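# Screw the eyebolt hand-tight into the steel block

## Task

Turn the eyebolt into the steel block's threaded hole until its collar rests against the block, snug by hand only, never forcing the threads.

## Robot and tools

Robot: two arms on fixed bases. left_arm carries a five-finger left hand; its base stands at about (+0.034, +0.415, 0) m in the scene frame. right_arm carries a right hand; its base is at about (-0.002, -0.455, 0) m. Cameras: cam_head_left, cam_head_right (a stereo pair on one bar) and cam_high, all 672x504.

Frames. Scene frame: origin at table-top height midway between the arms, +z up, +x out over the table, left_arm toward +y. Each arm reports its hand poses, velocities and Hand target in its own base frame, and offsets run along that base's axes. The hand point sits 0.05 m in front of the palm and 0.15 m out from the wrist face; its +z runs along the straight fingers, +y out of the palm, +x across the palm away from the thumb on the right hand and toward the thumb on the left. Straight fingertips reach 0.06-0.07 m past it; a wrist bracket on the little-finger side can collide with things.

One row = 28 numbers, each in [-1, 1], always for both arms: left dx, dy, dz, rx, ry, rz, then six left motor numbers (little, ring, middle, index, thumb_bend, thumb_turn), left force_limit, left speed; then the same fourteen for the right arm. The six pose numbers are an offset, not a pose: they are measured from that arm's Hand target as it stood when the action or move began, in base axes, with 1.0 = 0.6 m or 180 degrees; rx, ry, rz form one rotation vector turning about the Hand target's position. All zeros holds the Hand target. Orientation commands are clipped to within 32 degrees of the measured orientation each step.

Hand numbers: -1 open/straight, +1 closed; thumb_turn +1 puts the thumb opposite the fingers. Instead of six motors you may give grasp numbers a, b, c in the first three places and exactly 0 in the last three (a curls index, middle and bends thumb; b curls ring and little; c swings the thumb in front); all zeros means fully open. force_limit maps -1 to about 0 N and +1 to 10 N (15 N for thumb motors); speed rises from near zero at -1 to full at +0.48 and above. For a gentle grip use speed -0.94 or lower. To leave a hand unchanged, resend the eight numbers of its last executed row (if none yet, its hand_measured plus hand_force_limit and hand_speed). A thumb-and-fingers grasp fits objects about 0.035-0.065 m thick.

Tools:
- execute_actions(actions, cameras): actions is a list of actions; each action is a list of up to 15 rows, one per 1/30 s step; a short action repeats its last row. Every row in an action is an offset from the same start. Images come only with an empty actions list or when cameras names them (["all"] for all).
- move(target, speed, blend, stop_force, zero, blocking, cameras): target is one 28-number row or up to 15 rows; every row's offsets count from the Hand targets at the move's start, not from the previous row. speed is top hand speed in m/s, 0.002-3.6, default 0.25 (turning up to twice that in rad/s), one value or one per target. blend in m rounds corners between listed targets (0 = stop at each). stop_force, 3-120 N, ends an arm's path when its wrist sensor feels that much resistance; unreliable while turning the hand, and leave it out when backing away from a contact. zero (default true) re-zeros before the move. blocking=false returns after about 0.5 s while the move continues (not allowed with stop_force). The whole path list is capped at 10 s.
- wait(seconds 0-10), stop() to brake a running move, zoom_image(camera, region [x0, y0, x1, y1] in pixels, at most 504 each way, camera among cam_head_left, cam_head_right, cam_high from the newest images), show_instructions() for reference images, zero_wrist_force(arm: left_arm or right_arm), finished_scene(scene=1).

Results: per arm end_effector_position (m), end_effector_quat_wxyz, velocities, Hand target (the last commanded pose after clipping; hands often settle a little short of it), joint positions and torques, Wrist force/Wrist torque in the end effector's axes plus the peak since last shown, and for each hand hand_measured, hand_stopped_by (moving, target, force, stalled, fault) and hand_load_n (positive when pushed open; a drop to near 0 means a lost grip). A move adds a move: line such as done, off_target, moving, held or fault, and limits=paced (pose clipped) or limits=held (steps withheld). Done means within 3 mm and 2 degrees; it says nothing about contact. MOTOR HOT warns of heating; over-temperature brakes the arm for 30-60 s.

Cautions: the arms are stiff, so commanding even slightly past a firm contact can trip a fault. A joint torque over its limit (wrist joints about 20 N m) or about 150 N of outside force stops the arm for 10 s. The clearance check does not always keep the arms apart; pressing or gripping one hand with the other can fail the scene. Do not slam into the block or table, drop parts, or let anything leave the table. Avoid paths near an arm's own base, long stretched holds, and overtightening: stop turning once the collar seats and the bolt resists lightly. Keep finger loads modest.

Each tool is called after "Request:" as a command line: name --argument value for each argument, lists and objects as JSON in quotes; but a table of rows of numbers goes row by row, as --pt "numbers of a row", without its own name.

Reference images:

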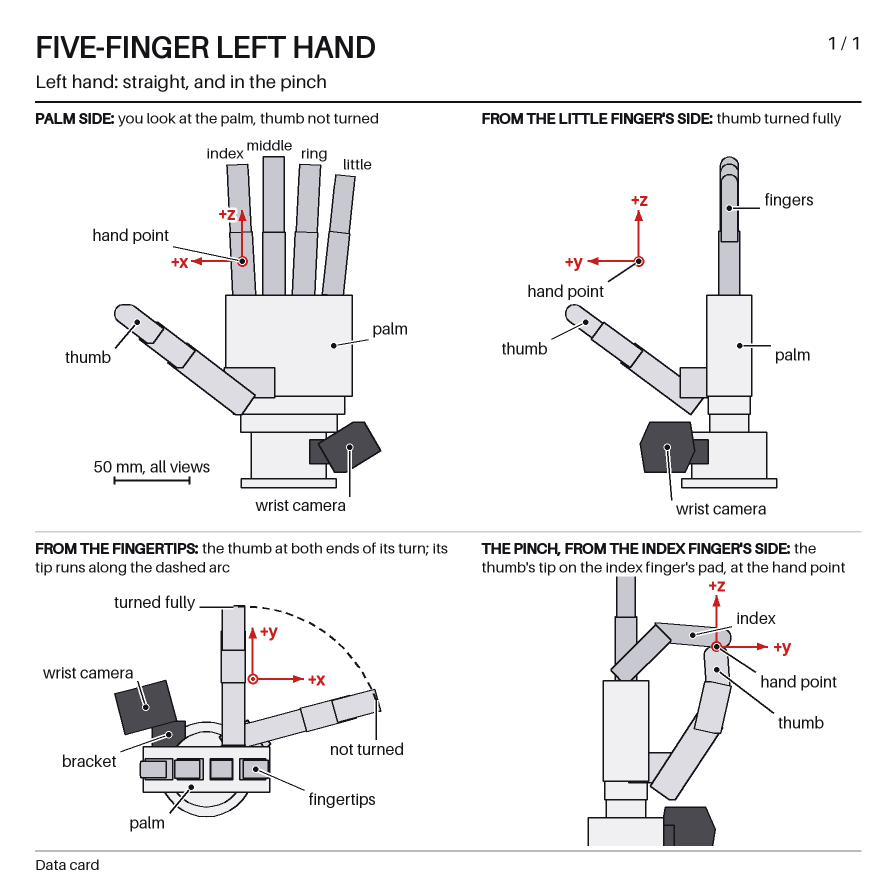

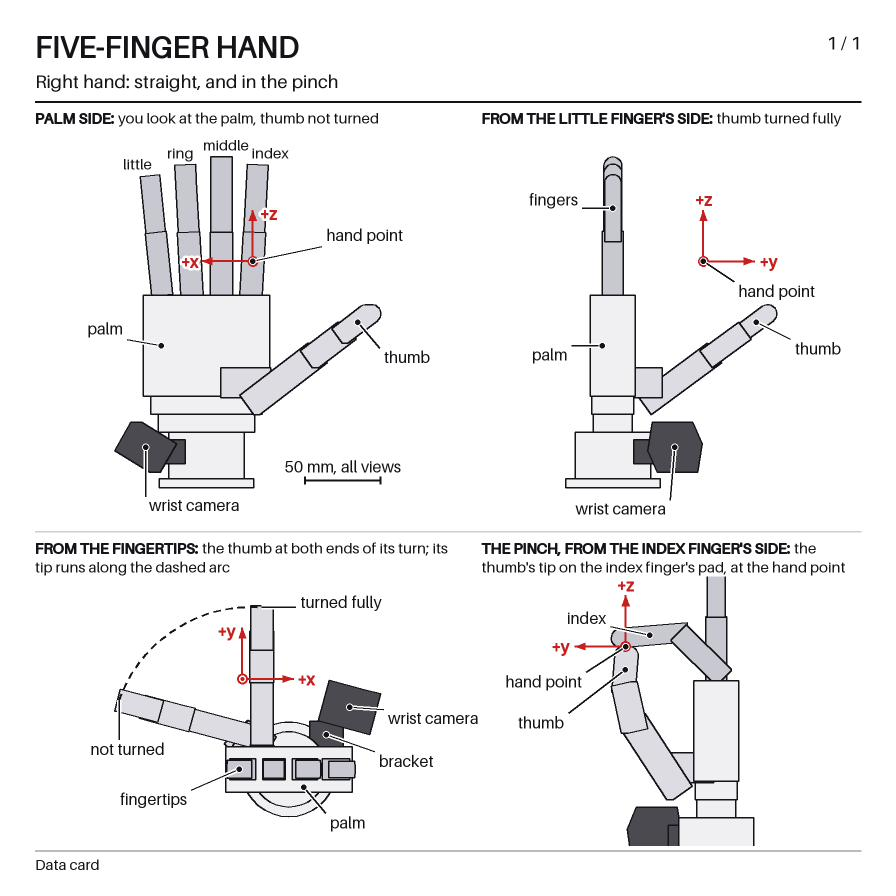

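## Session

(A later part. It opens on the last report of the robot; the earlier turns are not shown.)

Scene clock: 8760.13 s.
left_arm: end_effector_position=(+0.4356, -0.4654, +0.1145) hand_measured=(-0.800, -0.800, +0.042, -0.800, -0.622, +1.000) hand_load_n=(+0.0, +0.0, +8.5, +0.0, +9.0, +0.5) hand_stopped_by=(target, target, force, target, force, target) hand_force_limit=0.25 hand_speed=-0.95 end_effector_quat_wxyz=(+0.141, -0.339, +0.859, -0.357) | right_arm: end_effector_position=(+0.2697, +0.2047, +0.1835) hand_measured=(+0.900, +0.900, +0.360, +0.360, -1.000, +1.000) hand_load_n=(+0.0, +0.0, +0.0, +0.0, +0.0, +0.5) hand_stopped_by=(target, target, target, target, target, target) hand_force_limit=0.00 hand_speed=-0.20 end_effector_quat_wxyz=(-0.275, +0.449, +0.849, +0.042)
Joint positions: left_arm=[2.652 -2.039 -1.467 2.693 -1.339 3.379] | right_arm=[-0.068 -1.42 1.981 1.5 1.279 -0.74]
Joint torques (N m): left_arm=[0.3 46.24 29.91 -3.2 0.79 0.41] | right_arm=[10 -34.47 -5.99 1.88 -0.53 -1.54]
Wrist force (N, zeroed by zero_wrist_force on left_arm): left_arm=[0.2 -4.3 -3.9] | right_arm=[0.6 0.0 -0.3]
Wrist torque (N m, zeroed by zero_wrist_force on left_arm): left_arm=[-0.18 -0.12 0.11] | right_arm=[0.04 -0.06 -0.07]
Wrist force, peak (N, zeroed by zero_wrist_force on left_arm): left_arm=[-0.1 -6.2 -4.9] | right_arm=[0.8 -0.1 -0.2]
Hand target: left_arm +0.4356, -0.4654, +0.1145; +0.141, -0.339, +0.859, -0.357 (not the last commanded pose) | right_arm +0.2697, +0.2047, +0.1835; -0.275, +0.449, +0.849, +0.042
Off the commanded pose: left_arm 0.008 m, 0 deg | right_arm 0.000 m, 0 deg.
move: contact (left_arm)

Request:
move --target '[0.0005,0.003,0.00833,0,0,0,-0.8,-0.8,0.4,-0.8,0.15,1,0.25,-0.95,0,0,0,0,0,0,0.9,0.9,0.36,0.36,-1,1,0,-0.2]' --speed 0.02

Request:
move --target '[0,0,-0.02,0,0,0,-0.8,-0.8,0.4,-0.8,0.15,1,0.25,-0.95,0,0,0,0,0,0,0.9,0.9,0.36,0.36,-1,1,0,-0.2]' --speed 0.006 --stop_force 3

Request:
move --target '[-0.00117,0,0.00833,0,0,0,-0.8,-0.8,0.4,-0.8,0.15,1,0.25,-0.95,0,0,0,0,0,0,0.9,0.9,0.36,0.36,-1,1,0,-0.2]' --speed 0.02

Request:
move --target '[0,0,-0.02,0,0,0,-0.8,-0.8,0.4,-0.8,0.15,1,0.25,-0.95,0,0,0,0,0,0,0.9,0.9,0.36,0.36,-1,1,0,-0.2]' --speed 0.006 --stop_force 3

Request:
move --target '[-0.0005,0.00133,0.00833,0,0,0,-0.8,-0.8,0.4,-0.8,0.15,1,0.25,-0.95,0,0,0,0,0,0,0.9,0.9,0.36,0.36,-1,1,0,-0.2]' --speed 0.02

Request:
move --target '[0,0,-0.02,0,0,0,-0.8,-0.8,0.4,-0.8,0.15,1,0.25,-0.95,0,0,0,0,0,0,0.9,0.9,0.36,0.36,-1,1,0,-0.2]' --speed 0.006 --stop_force 3

Request:
move --target '[0,-0.00267,0.00833,0,0,0,-0.8,-0.8,0.4,-0.8,0.15,1,0.25,-0.95,0,0,0,0,0,0,0.9,0.9,0.36,0.36,-1,1,0,-0.2]' --speed 0.02

Request:
move --target '[0,0,-0.02,0,0,0,-0.8,-0.8,0.4,-0.8,0.15,1,0.25,-0.95,0,0,0,0,0,0,0.9,0.9,0.36,0.36,-1,1,0,-0.2]' --speed 0.006 --stop_force 3

Scene clock: 8789.37 s.
left_arm: end_effector_position=(+0.4359, -0.4636, +0.1196) hand_measured=(-0.800, -0.800, +0.042, -0.800, -0.622, +1.000) hand_load_n=(+0.0, +0.0, +10.0, +0.0, +9.0, +1.0) hand_stopped_by=(target, target, force, target, force, target) hand_force_limit=0.25 hand_speed=-0.95 end_effector_quat_wxyz=(+0.141, -0.339, +0.859, -0.357) | right_arm: end_effector_position=(+0.2697, +0.2047, +0.1835) hand_measured=(+0.900, +0.900, +0.360, +0.360, -1.000, +1.000) hand_load_n=(+0.0, +0.0, +0.0, +0.0, +0.0, +0.0) hand_stopped_by=(target, target, target, target, target, target) hand_force_limit=0.00 hand_speed=-0.20 end_effector_quat_wxyz=(-0.275, +0.449, +0.849, +0.042)
Joint positions: left_arm=[2.656 -2.032 -1.463 2.682 -1.337 3.382] | right_arm=[-0.068 -1.42 1.981 1.5 1.279 -0.74]
Joint torques (N m): left_arm=[3.13 38.34 28.8 -0.97 1.04 0.89] | right_arm=[9.63 -34.55 -6.08 1.87 -0.64 -1.48]
Wrist force (N, zeroed by zero_wrist_force on left_arm): left_arm=[0.4 0.3 0.1] | right_arm=[0.5 -0.1 -0.1]
Wrist torque (N m, zeroed by zero_wrist_force on left_arm): left_arm=[0.00 -0.07 0.03] | right_arm=[0.01 -0.05 -0.08]
Wrist force, peak (N, zeroed by zero_wrist_force on left_arm): left_arm=[-0.1 -4.8 -4.0] | right_arm=[0.9 0.1 -0.3]
Hand target: left_arm +0.4359, -0.4636, +0.1195; +0.141, -0.339, +0.859, -0.357 | right_arm +0.2697, +0.2047, +0.1835; -0.275, +0.449, +0.849, +0.042
Off the commanded pose: left_arm 0.000 m, 0 deg | right_arm 0.000 m, 0 deg.
move: done

Scene clock: 8791.33 s.
left_arm: end_effector_position=(+0.4359, -0.4636, +0.1148) hand_measured=(-0.800, -0.800, +0.042, -0.800, -0.622, +1.000) hand_load_n=(+0.0, +0.0, +9.0, +0.0, +9.0, +0.0) hand_stopped_by=(target, target, force, target, force, target) hand_force_limit=0.25 hand_speed=-0.95 end_effector_quat_wxyz=(+0.141, -0.339, +0.859, -0.357) | right_arm: end_effector_position=(+0.2697, +0.2047, +0.1835) hand_measured=(+0.900, +0.900, +0.360, +0.360, -1.000, +1.000) hand_load_n=(+0.0, +0.0, +0.0, +0.0, +0.0, +0.5) hand_stopped_by=(target, target, target, target, target, target) hand_force_limit=0.00 hand_speed=-0.20 end_effector_quat_wxyz=(-0.275, +0.449, +0.849, +0.042)
Joint positions: left_arm=[2.656 -2.036 -1.47 2.693 -1.337 3.382] | right_arm=[-0.068 -1.42 1.981 1.5 1.279 -0.74]
Joint torques (N m): left_arm=[-5.74 46.15 28.65 -3.11 -1.12 -1.14] | right_arm=[10.56 -34.68 -6.1 2.01 -0.69 -1.6]
Wrist force (N, zeroed by zero_wrist_force on left_arm): left_arm=[-0.1 -4.8 -3.3] | right_arm=[0.7 -0.2 -0.4]
Wrist torque (N m, zeroed by zero_wrist_force on left_arm): left_arm=[-0.24 -0.07 0.13] | right_arm=[0.01 -0.07 -0.07]
Wrist force, peak (N, zeroed by zero_wrist_force on left_arm): left_arm=[-0.3 -6.4 -4.5] | right_arm=[0.9 -0.1 -0.3]
Hand target: left_arm +0.4359, -0.4636, +0.1148; +0.141, -0.339, +0.859, -0.357 (not the last commanded pose) | right_arm +0.2697, +0.2047, +0.1835; -0.275, +0.449, +0.849, +0.042
Off the commanded pose: left_arm 0.007 m, 0 deg | right_arm 0.000 m, 0 deg.
move: contact (left_arm)

Scene clock: 8792.03 s.
left_arm: end_effector_position=(+0.4352, -0.4636, +0.1199) hand_measured=(-0.800, -0.800, +0.042, -0.800, -0.622, +1.000) hand_load_n=(+0.0, +0.0, +9.5, +0.0, +8.5, +1.0) hand_stopped_by=(target, target, force, target, force, target) hand_force_limit=0.25 hand_speed=-0.95 end_effector_quat_wxyz=(+0.141, -0.339, +0.859, -0.357) | right_arm: end_effector_position=(+0.2697, +0.2047, +0.1835) hand_measured=(+0.900, +0.900, +0.360, +0.360, -1.000, +1.000) hand_load_n=(+0.0, +0.0, +0.0, +0.0, +0.0, +0.5) hand_stopped_by=(target, target, target, target, target, target) hand_force_limit=0.00 hand_speed=-0.20 end_effector_quat_wxyz=(-0.275, +0.449, +0.849, +0.042)
Joint positions: left_arm=[2.655 -2.031 -1.464 2.682 -1.337 3.381] | right_arm=[-0.068 -1.42 1.981 1.5 1.279 -0.74]
Joint torques (N m): left_arm=[-6.81 40.21 26.25 -0.93 -1.29 -1.1] | right_arm=[10.75 -34.65 -6.78 1.92 -0.76 -1.57]
Wrist force (N, zeroed by zero_wrist_force on left_arm): left_arm=[-0.1 0.2 0.4] | right_arm=[0.4 0.1 -0.3]
Wrist torque (N m, zeroed by zero_wrist_force on left_arm): left_arm=[-0.02 0.02 0.00] | right_arm=[0.04 -0.04 -0.07]
Wrist force, peak (N, zeroed by zero_wrist_force on left_arm): left_arm=[-0.1 -4.7 -3.5] | right_arm=[0.6 -0.1 -0.4]
Hand target: left_arm +0.4352, -0.4636, +0.1198; +0.141, -0.339, +0.859, -0.357 | right_arm +0.2697, +0.2047, +0.1835; -0.275, +0.449, +0.849, +0.042
Off the commanded pose: left_arm 0.000 m, 0 deg | right_arm 0.000 m, 0 deg.
move: done

Scene clock: 8794.07 s.
left_arm: end_effector_position=(+0.4352, -0.4636, +0.1148) hand_measured=(-0.800, -0.800, +0.042, -0.800, -0.622, +1.000) hand_load_n=(+0.0, +0.0, +9.0, +0.0, +9.0, +0.5) hand_stopped_by=(target, target, force, target, force, target) hand_force_limit=0.25 hand_speed=-0.95 end_effector_quat_wxyz=(+0.141, -0.339, +0.859, -0.357) | right_arm: end_effector_position=(+0.2697, +0.2047, +0.1835) hand_measured=(+0.900, +0.900, +0.360, +0.360, -1.000, +1.000) hand_load_n=(+0.0, +0.0, +0.0, +0.0, +0.0, +0.0) hand_stopped_by=(target, target, target, target, target, target) hand_force_limit=0.00 hand_speed=-0.20 end_effector_quat_wxyz=(-0.275, +0.449, +0.849, +0.042)
Joint positions: left_arm=[2.655 -2.035 -1.471 2.694 -1.337 3.381] | right_arm=[-0.068 -1.42 1.981 1.5 1.279 -0.74]
Joint torques (N m): left_arm=[-3.28 46.18 29.48 -3.32 -0.4 -0.01] | right_arm=[10.24 -34.58 -6.28 1.83 -0.69 -1.65]
Wrist force (N, zeroed by zero_wrist_force on left_arm): left_arm=[-0.1 -4.6 -3.1] | right_arm=[0.4 -0.1 -0.4]
Wrist torque (N m, zeroed by zero_wrist_force on left_arm): left_arm=[-0.23 -0.08 0.12] | right_arm=[0.04 -0.03 -0.08]
Wrist force, peak (N, zeroed by zero_wrist_force on left_arm): left_arm=[0.1 -6.1 -4.1] | right_arm=[0.7 0.0 -0.2]
Hand target: left_arm +0.4352, -0.4636, +0.1148; +0.141, -0.339, +0.859, -0.357 (not the last commanded pose) | right_arm +0.2697, +0.2047, +0.1835; -0.275, +0.449, +0.849, +0.042
Off the commanded pose: left_arm 0.007 m, 0 deg | right_arm 0.000 m, 0 deg.
move: contact (left_arm)

Scene clock: 8794.77 s.
left_arm: end_effector_position=(+0.4349, -0.4628, +0.1200) hand_measured=(-0.800, -0.800, +0.042, -0.800, -0.622, +1.000) hand_load_n=(+0.0, +0.0, +10.0, +0.0, +8.5, +1.0) hand_stopped_by=(target, target, force, target, force, target) hand_force_limit=0.25 hand_speed=-0.95 end_effector_quat_wxyz=(+0.141, -0.339, +0.859, -0.357) | right_arm: end_effector_position=(+0.2697, +0.2047, +0.1835) hand_measured=(+0.900, +0.900, +0.360, +0.360, -1.000, +1.000) hand_load_n=(+0.0, +0.0, +0.0, +0.5, +0.0, +0.0) hand_stopped_by=(target, target, target, target, target, target) hand_force_limit=0.00 hand_speed=-0.20 end_effector_quat_wxyz=(-0.275, +0.449, +0.849, +0.042)
Joint positions: left_arm=[2.656 -2.029 -1.466 2.683 -1.336 3.382] | right_arm=[-0.068 -1.42 1.981 1.5 1.279 -0.74]
Joint torques (N m): left_arm=[7.41 39.73 27.47 -0.9 1.69 1.14] | right_arm=[10.31 -34.13 -6.1 2.01 -0.64 -1.55]
Wrist force (N, zeroed by zero_wrist_force on left_arm): left_arm=[0.0 0.3 0.3] | right_arm=[0.4 -0.1 -0.1]
Wrist torque (N m, zeroed by zero_wrist_force on left_arm): left_arm=[-0.01 0.00 0.00] | right_arm=[0.01 -0.04 -0.08]
Wrist force, peak (N, zeroed by zero_wrist_force on left_arm): left_arm=[-0.3 -4.2 -3.1] | right_arm=[0.7 -0.1 -0.2]
Hand target: left_arm +0.4349, -0.4628, +0.1198; +0.141, -0.339, +0.859, -0.357 | right_arm +0.2697, +0.2047, +0.1835; -0.275, +0.449, +0.849, +0.042
Off the commanded pose: left_arm 0.000 m, 0 deg | right_arm 0.000 m, 0 deg.
move: done

Scene clock: 8796.80 s.
left_arm: end_effector_position=(+0.4349, -0.4628, +0.1148) hand_measured=(-0.800, -0.800, +0.042, -0.800, -0.622, +1.000) hand_load_n=(+0.0, +0.0, +9.0, +0.0, +8.5, +0.5) hand_stopped_by=(target, target, force, target, force, target) hand_force_limit=0.25 hand_speed=-0.95 end_effector_quat_wxyz=(+0.141, -0.339, +0.859, -0.357) | right_arm: end_effector_position=(+0.2697, +0.2047, +0.1835) hand_measured=(+0.900, +0.900, +0.360, +0.360, -1.000, +1.000) hand_load_n=(+0.0, +0.0, +0.0, +0.0, +0.0, +0.0) hand_stopped_by=(target, target, target, target, target, target) hand_force_limit=0.00 hand_speed=-0.20 end_effector_quat_wxyz=(-0.275, +0.449, +0.849, +0.042)
Joint positions: left_arm=[2.656 -2.033 -1.474 2.694 -1.336 3.382] | right_arm=[-0.068 -1.42 1.981 1.5 1.279 -0.74]
Joint torques (N m): left_arm=[3.53 46.04 29.08 -3.32 0.09 -0.1] | right_arm=[10.17 -34.34 -5.95 2.07 -0.69 -1.54]
Wrist force (N, zeroed by zero_wrist_force on left_arm): left_arm=[-0.2 -4.7 -3.2] | right_arm=[0.4 0.0 -0.4]
Wrist torque (N m, zeroed by zero_wrist_force on left_arm): left_arm=[-0.26 -0.06 0.12] | right_arm=[0.05 -0.04 -0.08]
Wrist force, peak (N, zeroed by zero_wrist_force on left_arm): left_arm=[-0.2 -6.3 -4.1] | right_arm=[0.7 0.0 -0.3]
Hand target: left_arm +0.4349, -0.4628, +0.1148; +0.141, -0.339, +0.859, -0.357 (not the last commanded pose) | right_arm +0.2697, +0.2047, +0.1835; -0.275, +0.449, +0.849, +0.042
Off the commanded pose: left_arm 0.007 m, 0 deg | right_arm 0.000 m, 0 deg.
move: contact (left_arm)

Scene clock: 8797.50 s.
left_arm: end_effector_position=(+0.4349, -0.4645, +0.1199) hand_measured=(-0.800, -0.800, +0.042, -0.800, -0.622, +1.000) hand_load_n=(+0.0, +0.0, +9.5, +0.0, +9.0, +1.0) hand_stopped_by=(target, target, force, target, force, target) hand_force_limit=0.25 hand_speed=-0.95 end_effector_quat_wxyz=(+0.141, -0.339, +0.859, -0.357) | right_arm: end_effector_position=(+0.2697, +0.2047, +0.1835) hand_measured=(+0.900, +0.900, +0.360, +0.360, -1.000, +1.000) hand_load_n=(+0.0, +0.0, +0.0, +0.0, +0.0, +0.0) hand_stopped_by=(target, target, target, target, target, target) hand_force_limit=0.00 hand_speed=-0.20 end_effector_quat_wxyz=(-0.275, +0.449, +0.849, +0.042)
Joint positions: left_arm=[2.653 -2.031 -1.463 2.682 -1.338 3.38] | right_arm=[-0.068 -1.42 1.981 1.5 1.279 -0.74]
Joint torques (N m): left_arm=[-3.6 46.38 21.99 -0.57 -1.1 -0.64] | right_arm=[10.49 -34.87 -5.25 1.93 -0.72 -1.62]
Wrist force (N, zeroed by zero_wrist_force on left_arm): left_arm=[-0.2 0.4 0.2] | right_arm=[0.7 -0.2 -0.3]
Wrist torque (N m, zeroed by zero_wrist_force on left_arm): left_arm=[0.01 0.03 -0.01] | right_arm=[0.01 -0.08 -0.07]
Wrist force, peak (N, zeroed by zero_wrist_force on left_arm): left_arm=[0.1 -4.7 -3.1] | right_arm=[0.7 0.0 -0.4]
Hand target: left_arm +0.4349, -0.4644, +0.1198; +0.141, -0.339, +0.859, -0.357 | right_arm +0.2697, +0.2047, +0.1835; -0.275, +0.449, +0.849, +0.042
Off the commanded pose: left_arm 0.000 m, 0 deg | right_arm 0.000 m, 0 deg.
move: done

Scene clock: 8799.60 s.
left_arm: end_effector_position=(+0.4349, -0.4644, +0.1143) hand_measured=(-0.800, -0.800, +0.042, -0.800, -0.622, +1.000) hand_load_n=(-0.5, +0.0, +9.0, +0.0, +9.0, +0.0) hand_stopped_by=(target, target, force, target, force, target) hand_force_limit=0.25 hand_speed=-0.95 end_effector_quat_wxyz=(+0.141, -0.339, +0.859, -0.357) | right_arm: end_effector_position=(+0.2697, +0.2047, +0.1835) hand_measured=(+0.900, +0.900, +0.360, +0.360, -1.000, +1.000) hand_load_n=(+0.0, +0.0, +0.0, +0.0, -0.5, +0.0) hand_stopped_by=(target, target, target, target, target, target) hand_force_limit=0.00 hand_speed=-0.20 end_effector_quat_wxyz=(-0.275, +0.449, +0.849, +0.042)
Joint positions: left_arm=[2.654 -2.036 -1.471 2.695 -1.338 3.38] | right_arm=[-0.068 -1.42 1.981 1.5 1.279 -0.74]
Joint torques (N m): left_arm=[6.09 44.92 29.88 -3.29 1.37 1.42] | right_arm=[9.54 -34.94 -6.7 1.9 -0.66 -1.49]
Wrist force (N, zeroed by zero_wrist_force on left_arm): left_arm=[-0.1 -4.8 -3.3] | right_arm=[0.5 0.1 -0.2]
Wrist torque (N m, zeroed by zero_wrist_force on left_arm): left_arm=[-0.23 -0.09 0.13] | right_arm=[0.05 -0.06 -0.07]
Wrist force, peak (N, zeroed by zero_wrist_force on left_arm): left_arm=[-0.3 -6.6 -4.3] | right_arm=[0.6 -0.2 -0.4]
Hand target: left_arm +0.4349, -0.4644, +0.1143; +0.141, -0.339, +0.859, -0.357 (not the last commanded pose) | right_arm +0.2697, +0.2047, +0.1835; -0.275, +0.449, +0.849, +0.042
Off the commanded pose: left_arm 0.006 m, 0 deg | right_arm 0.000 m, 0 deg.
move: contact (left_arm)

Request:
move --target '[0.00683,0.00233,0.00833,0,0,0,-0.8,-0.8,0.4,-0.8,0.15,1,0.25,-0.95,0,0,0,0,0,0,0.9,0.9,0.36,0.36,-1,1,0,-0.2]' --speed 0.02

Request:
move --target '[0,0,-0.02,0,0,0,-0.8,-0.8,0.4,-0.8,0.15,1,0.25,-0.95,0,0,0,0,0,0,0.9,0.9,0.36,0.36,-1,1,0,-0.2]' --speed 0.006 --stop_force 3

Request:
move --target '[0,0.00233,0.00833,0,0,0,-0.8,-0.8,0.4,-0.8,0.15,1,0.25,-0.95,0,0,0,0,0,0,0.9,0.9,0.36,0.36,-1,1,0,-0.2]' --speed 0.02

Request:
move --target '[0,0,-0.02,0,0,0,-0.8,-0.8,0.4,-0.8,0.15,1,0.25,-0.95,0,0,0,0,0,0,0.9,0.9,0.36,0.36,-1,1,0,-0.2]' --speed 0.006 --stop_force 3 --cameras '["cam_head_right"]'

Request:
zoom_image --camera "cam_head_right" --region '[350, 390, 400, 440]'

Request:
move --target '[0,0.00233,0.00833,0,0,0,-0.8,-0.8,0.4,-0.8,0.15,1,0.25,-0.95,0,0,0,0,0,0,0.9,0.9,0.36,0.36,-1,1,0,-0.2]' --speed 0.02

Request:
move --target '[0,0,-0.02,0,0,0,-0.8,-0.8,0.4,-0.8,0.15,1,0.25,-0.95,0,0,0,0,0,0,0.9,0.9,0.36,0.36,-1,1,0,-0.2]' --speed 0.006 --stop_force 3

Request:
move --target '[-0.00233,0,0.00833,0,0,0,-0.8,-0.8,0.4,-0.8,0.15,1,0.25,-0.95,0,0,0,0,0,0,0.9,0.9,0.36,0.36,-1,1,0,-0.2]' --speed 0.02

Request:
move --target '[0,0,-0.02,0,0,0,-0.8,-0.8,0.4,-0.8,0.15,1,0.25,-0.95,0,0,0,0,0,0,0.9,0.9,0.36,0.36,-1,1,0,-0.2]' --speed 0.006 --stop_force 3

Scene clock: 8832.93 s.
left_arm: end_effector_position=(+0.4391, -0.4630, +0.1194) hand_measured=(-0.800, -0.800, +0.042, -0.800, -0.622, +1.000) hand_load_n=(+0.0, +0.0, +9.5, +0.0, +9.0, +1.0) hand_stopped_by=(target, target, force, target, force, target) hand_force_limit=0.25 hand_speed=-0.95 end_effector_quat_wxyz=(+0.141, -0.339, +0.859, -0.357) | right_arm: end_effector_position=(+0.2697, +0.2047, +0.1835) hand_measured=(+0.900, +0.900, +0.360, +0.360, -1.000, +1.000) hand_load_n=(+0.0, +0.0, +0.0, +0.0, +0.0, +0.0) hand_stopped_by=(target, target, target, target, target, target) hand_force_limit=0.00 hand_speed=-0.20 end_effector_quat_wxyz=(-0.275, +0.449, +0.849, +0.042)
Joint positions: left_arm=[2.66 -2.037 -1.456 2.679 -1.334 3.385] | right_arm=[-0.068 -1.42 1.981 1.5 1.279 -0.74]
Joint torques (N m): left_arm=[-2.38 23.22 11.77 1.1 0.36 0.06] | right_arm=[11.03 -34.22 -6.11 1.85 -0.58 -1.51]
Wrist force (N, zeroed by zero_wrist_force on left_arm): left_arm=[0.3 0.4 0.2] | right_arm=[0.6 -0.3 -0.3]
Wrist torque (N m, zeroed by zero_wrist_force on left_arm): left_arm=[0.01 -0.04 0.02] | right_arm=[-0.01 -0.06 -0.08]
Wrist force, peak (N, zeroed by zero_wrist_force on left_arm): left_arm=[-0.2 -4.8 -3.3] | right_arm=[0.8 -0.1 -0.4]
Hand target: left_arm +0.4390, -0.4630, +0.1193; +0.141, -0.339, +0.859, -0.357 | right_arm +0.2697, +0.2047, +0.1835; -0.275, +0.449, +0.849, +0.042
Off the commanded pose: left_arm 0.000 m, 0 deg | right_arm 0.000 m, 0 deg.
move: done

Scene clock: 8834.87 s.
left_arm: end_effector_position=(+0.4390, -0.4630, +0.1148) hand_measured=(-0.800, -0.800, +0.042, -0.800, -0.622, +1.000) hand_load_n=(+0.0, +0.0, +9.0, +0.0, +8.5, +0.5) hand_stopped_by=(target, target, force, target, force, target) hand_force_limit=0.25 hand_speed=-0.95 end_effector_quat_wxyz=(+0.141, -0.339, +0.859, -0.357) | right_arm: end_effector_position=(+0.2697, +0.2047, +0.1835) hand_measured=(+0.900, +0.900, +0.360, +0.360, -1.000, +1.000) hand_load_n=(+0.0, +0.0, +0.0, +0.0, +0.0, +0.0) hand_stopped_by=(target, target, target, target, target, target) hand_force_limit=0.00 hand_speed=-0.20 end_effector_quat_wxyz=(-0.275, +0.449, +0.849, +0.042)
Joint positions: left_arm=[2.66 -2.04 -1.463 2.69 -1.334 3.385] | right_arm=[-0.068 -1.42 1.981 1.5 1.279 -0.74]
Joint torques (N m): left_arm=[-7.29 45.84 29.18 -3.38 -1.27 -1.33] | right_arm=[10.01 -34.16 -6.3 1.79 -0.59 -1.51]
Wrist force (N, zeroed by zero_wrist_force on left_arm): left_arm=[-0.2 -4.3 -3.1] | right_arm=[0.6 -0.1 -0.5]
Wrist torque (N m, zeroed by zero_wrist_force on left_arm): left_arm=[-0.20 -0.06 0.10] | right_arm=[0.04 -0.05 -0.07]
Wrist force, peak (N, zeroed by zero_wrist_force on left_arm): left_arm=[-0.3 -6.2 -4.4] | right_arm=[0.8 0.0 -0.3]
Hand target: left_arm +0.4390, -0.4630, +0.1148; +0.141, -0.339, +0.859, -0.357 (not the last commanded pose) | right_arm +0.2697, +0.2047, +0.1835; -0.275, +0.449, +0.849, +0.042
Off the commanded pose: left_arm 0.008 m, 0 deg | right_arm 0.000 m, 0 deg.
move: contact (left_arm)

Scene clock: 8835.57 s.
left_arm: end_effector_position=(+0.4390, -0.4616, +0.1199) hand_measured=(-0.800, -0.800, +0.042, -0.800, -0.622, +1.000) hand_load_n=(+0.0, +0.0, +9.5, +0.0, +8.5, +1.0) hand_stopped_by=(target, target, force, target, force, target) hand_force_limit=0.25 hand_speed=-0.95 end_effector_quat_wxyz=(+0.141, -0.339, +0.859, -0.357) | right_arm: end_effector_position=(+0.2697, +0.2047, +0.1835) hand_measured=(+0.900, +0.900, +0.360, +0.360, -1.000, +1.000) hand_load_n=(+0.0, +0.0, +0.0, +0.0, +0.0, +0.5) hand_stopped_by=(target, target, target, target, target, target) hand_force_limit=0.00 hand_speed=-0.20 end_effector_quat_wxyz=(-0.275, +0.449, +0.849, +0.042)
Joint positions: left_arm=[2.663 -2.034 -1.459 2.679 -1.332 3.387] | right_arm=[-0.068 -1.42 1.981 1.5 1.279 -0.74]
Joint torques (N m): left_arm=[6.66 40.1 28.82 -0.89 1.45 0.94] | right_arm=[9.76 -34.62 -5.34 2.01 -0.67 -1.64]
Wrist force (N, zeroed by zero_wrist_force on left_arm): left_arm=[-0.1 0.1 0.1] | right_arm=[0.5 0.0 -0.2]
Wrist torque (N m, zeroed by zero_wrist_force on left_arm): left_arm=[-0.02 0.00 0.00] | right_arm=[0.02 -0.06 -0.07]
Wrist force, peak (N, zeroed by zero_wrist_force on left_arm): left_arm=[-0.2 -4.5 -3.3] | right_arm=[0.7 -0.2 -0.3]
Hand target: left_arm +0.4390, -0.4616, +0.1198; +0.141, -0.339, +0.859, -0.357 | right_arm +0.2697, +0.2047, +0.1835; -0.275, +0.449, +0.849, +0.042
Off the commanded pose: left_arm 0.000 m, 0 deg | right_arm 0.000 m, 0 deg.
move: done

Scene clock: 8837.60 s.
left_arm: end_effector_position=(+0.4390, -0.4616, +0.1148) hand_measured=(-0.800, -0.800, +0.042, -0.800, -0.622, +1.000) hand_load_n=(+0.0, +0.0, +9.0, +0.0, +8.5, +0.5) hand_stopped_by=(target, target, force, target, force, target) hand_force_limit=0.25 hand_speed=-0.95 end_effector_quat_wxyz=(+0.141, -0.339, +0.859, -0.357) | right_arm: end_effector_position=(+0.2697, +0.2047, +0.1835) hand_measured=(+0.900, +0.900, +0.360, +0.360, -1.000, +1.000) hand_load_n=(+0.0, +0.0, +0.0, +0.0, +0.0, +0.0) hand_stopped_by=(target, target, target, target, target, target) hand_force_limit=0.00 hand_speed=-0.20 end_effector_quat_wxyz=(-0.275, +0.449, +0.849, +0.042)
Joint positions: left_arm=[2.663 -2.038 -1.466 2.691 -1.332 3.387] | right_arm=[-0.068 -1.42 1.981 1.5 1.279 -0.74]
Joint torques (N m): left_arm=[-4.05 46.18 31.29 -3.2 -0.77 -1.19] | right_arm=[10.31 -34.68 -6.03 1.8 -0.68 -1.53]
Wrist force (N, zeroed by zero_wrist_force on left_arm): left_arm=[-0.2 -4.4 -3.0] | right_arm=[0.5 0.0 -0.4]
Wrist torque (N m, zeroed by zero_wrist_force on left_arm): left_arm=[-0.22 -0.07 0.11] | right_arm=[0.06 -0.04 -0.07]
Wrist force, peak (N, zeroed by zero_wrist_force on left_arm): left_arm=[-0.3 -6.2 -4.2] | right_arm=[0.7 0.0 -0.3]
Hand target: left_arm +0.4390, -0.4616, +0.1148; +0.141, -0.339, +0.859, -0.357 (not the last commanded pose) | right_arm +0.2697, +0.2047, +0.1835; -0.275, +0.449, +0.849, +0.042
Off the commanded pose: left_arm 0.007 m, 0 deg | right_arm 0.000 m, 0 deg.
move: contact (left_arm)
Images, in order (width x height): cam_head_right 672x504.

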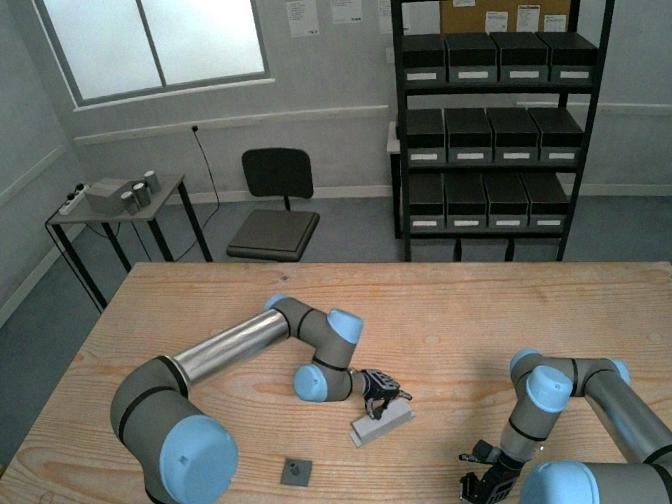

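Scaled by 10.080 from the camera's 672x504 image, which has a finer 960x720 frame.

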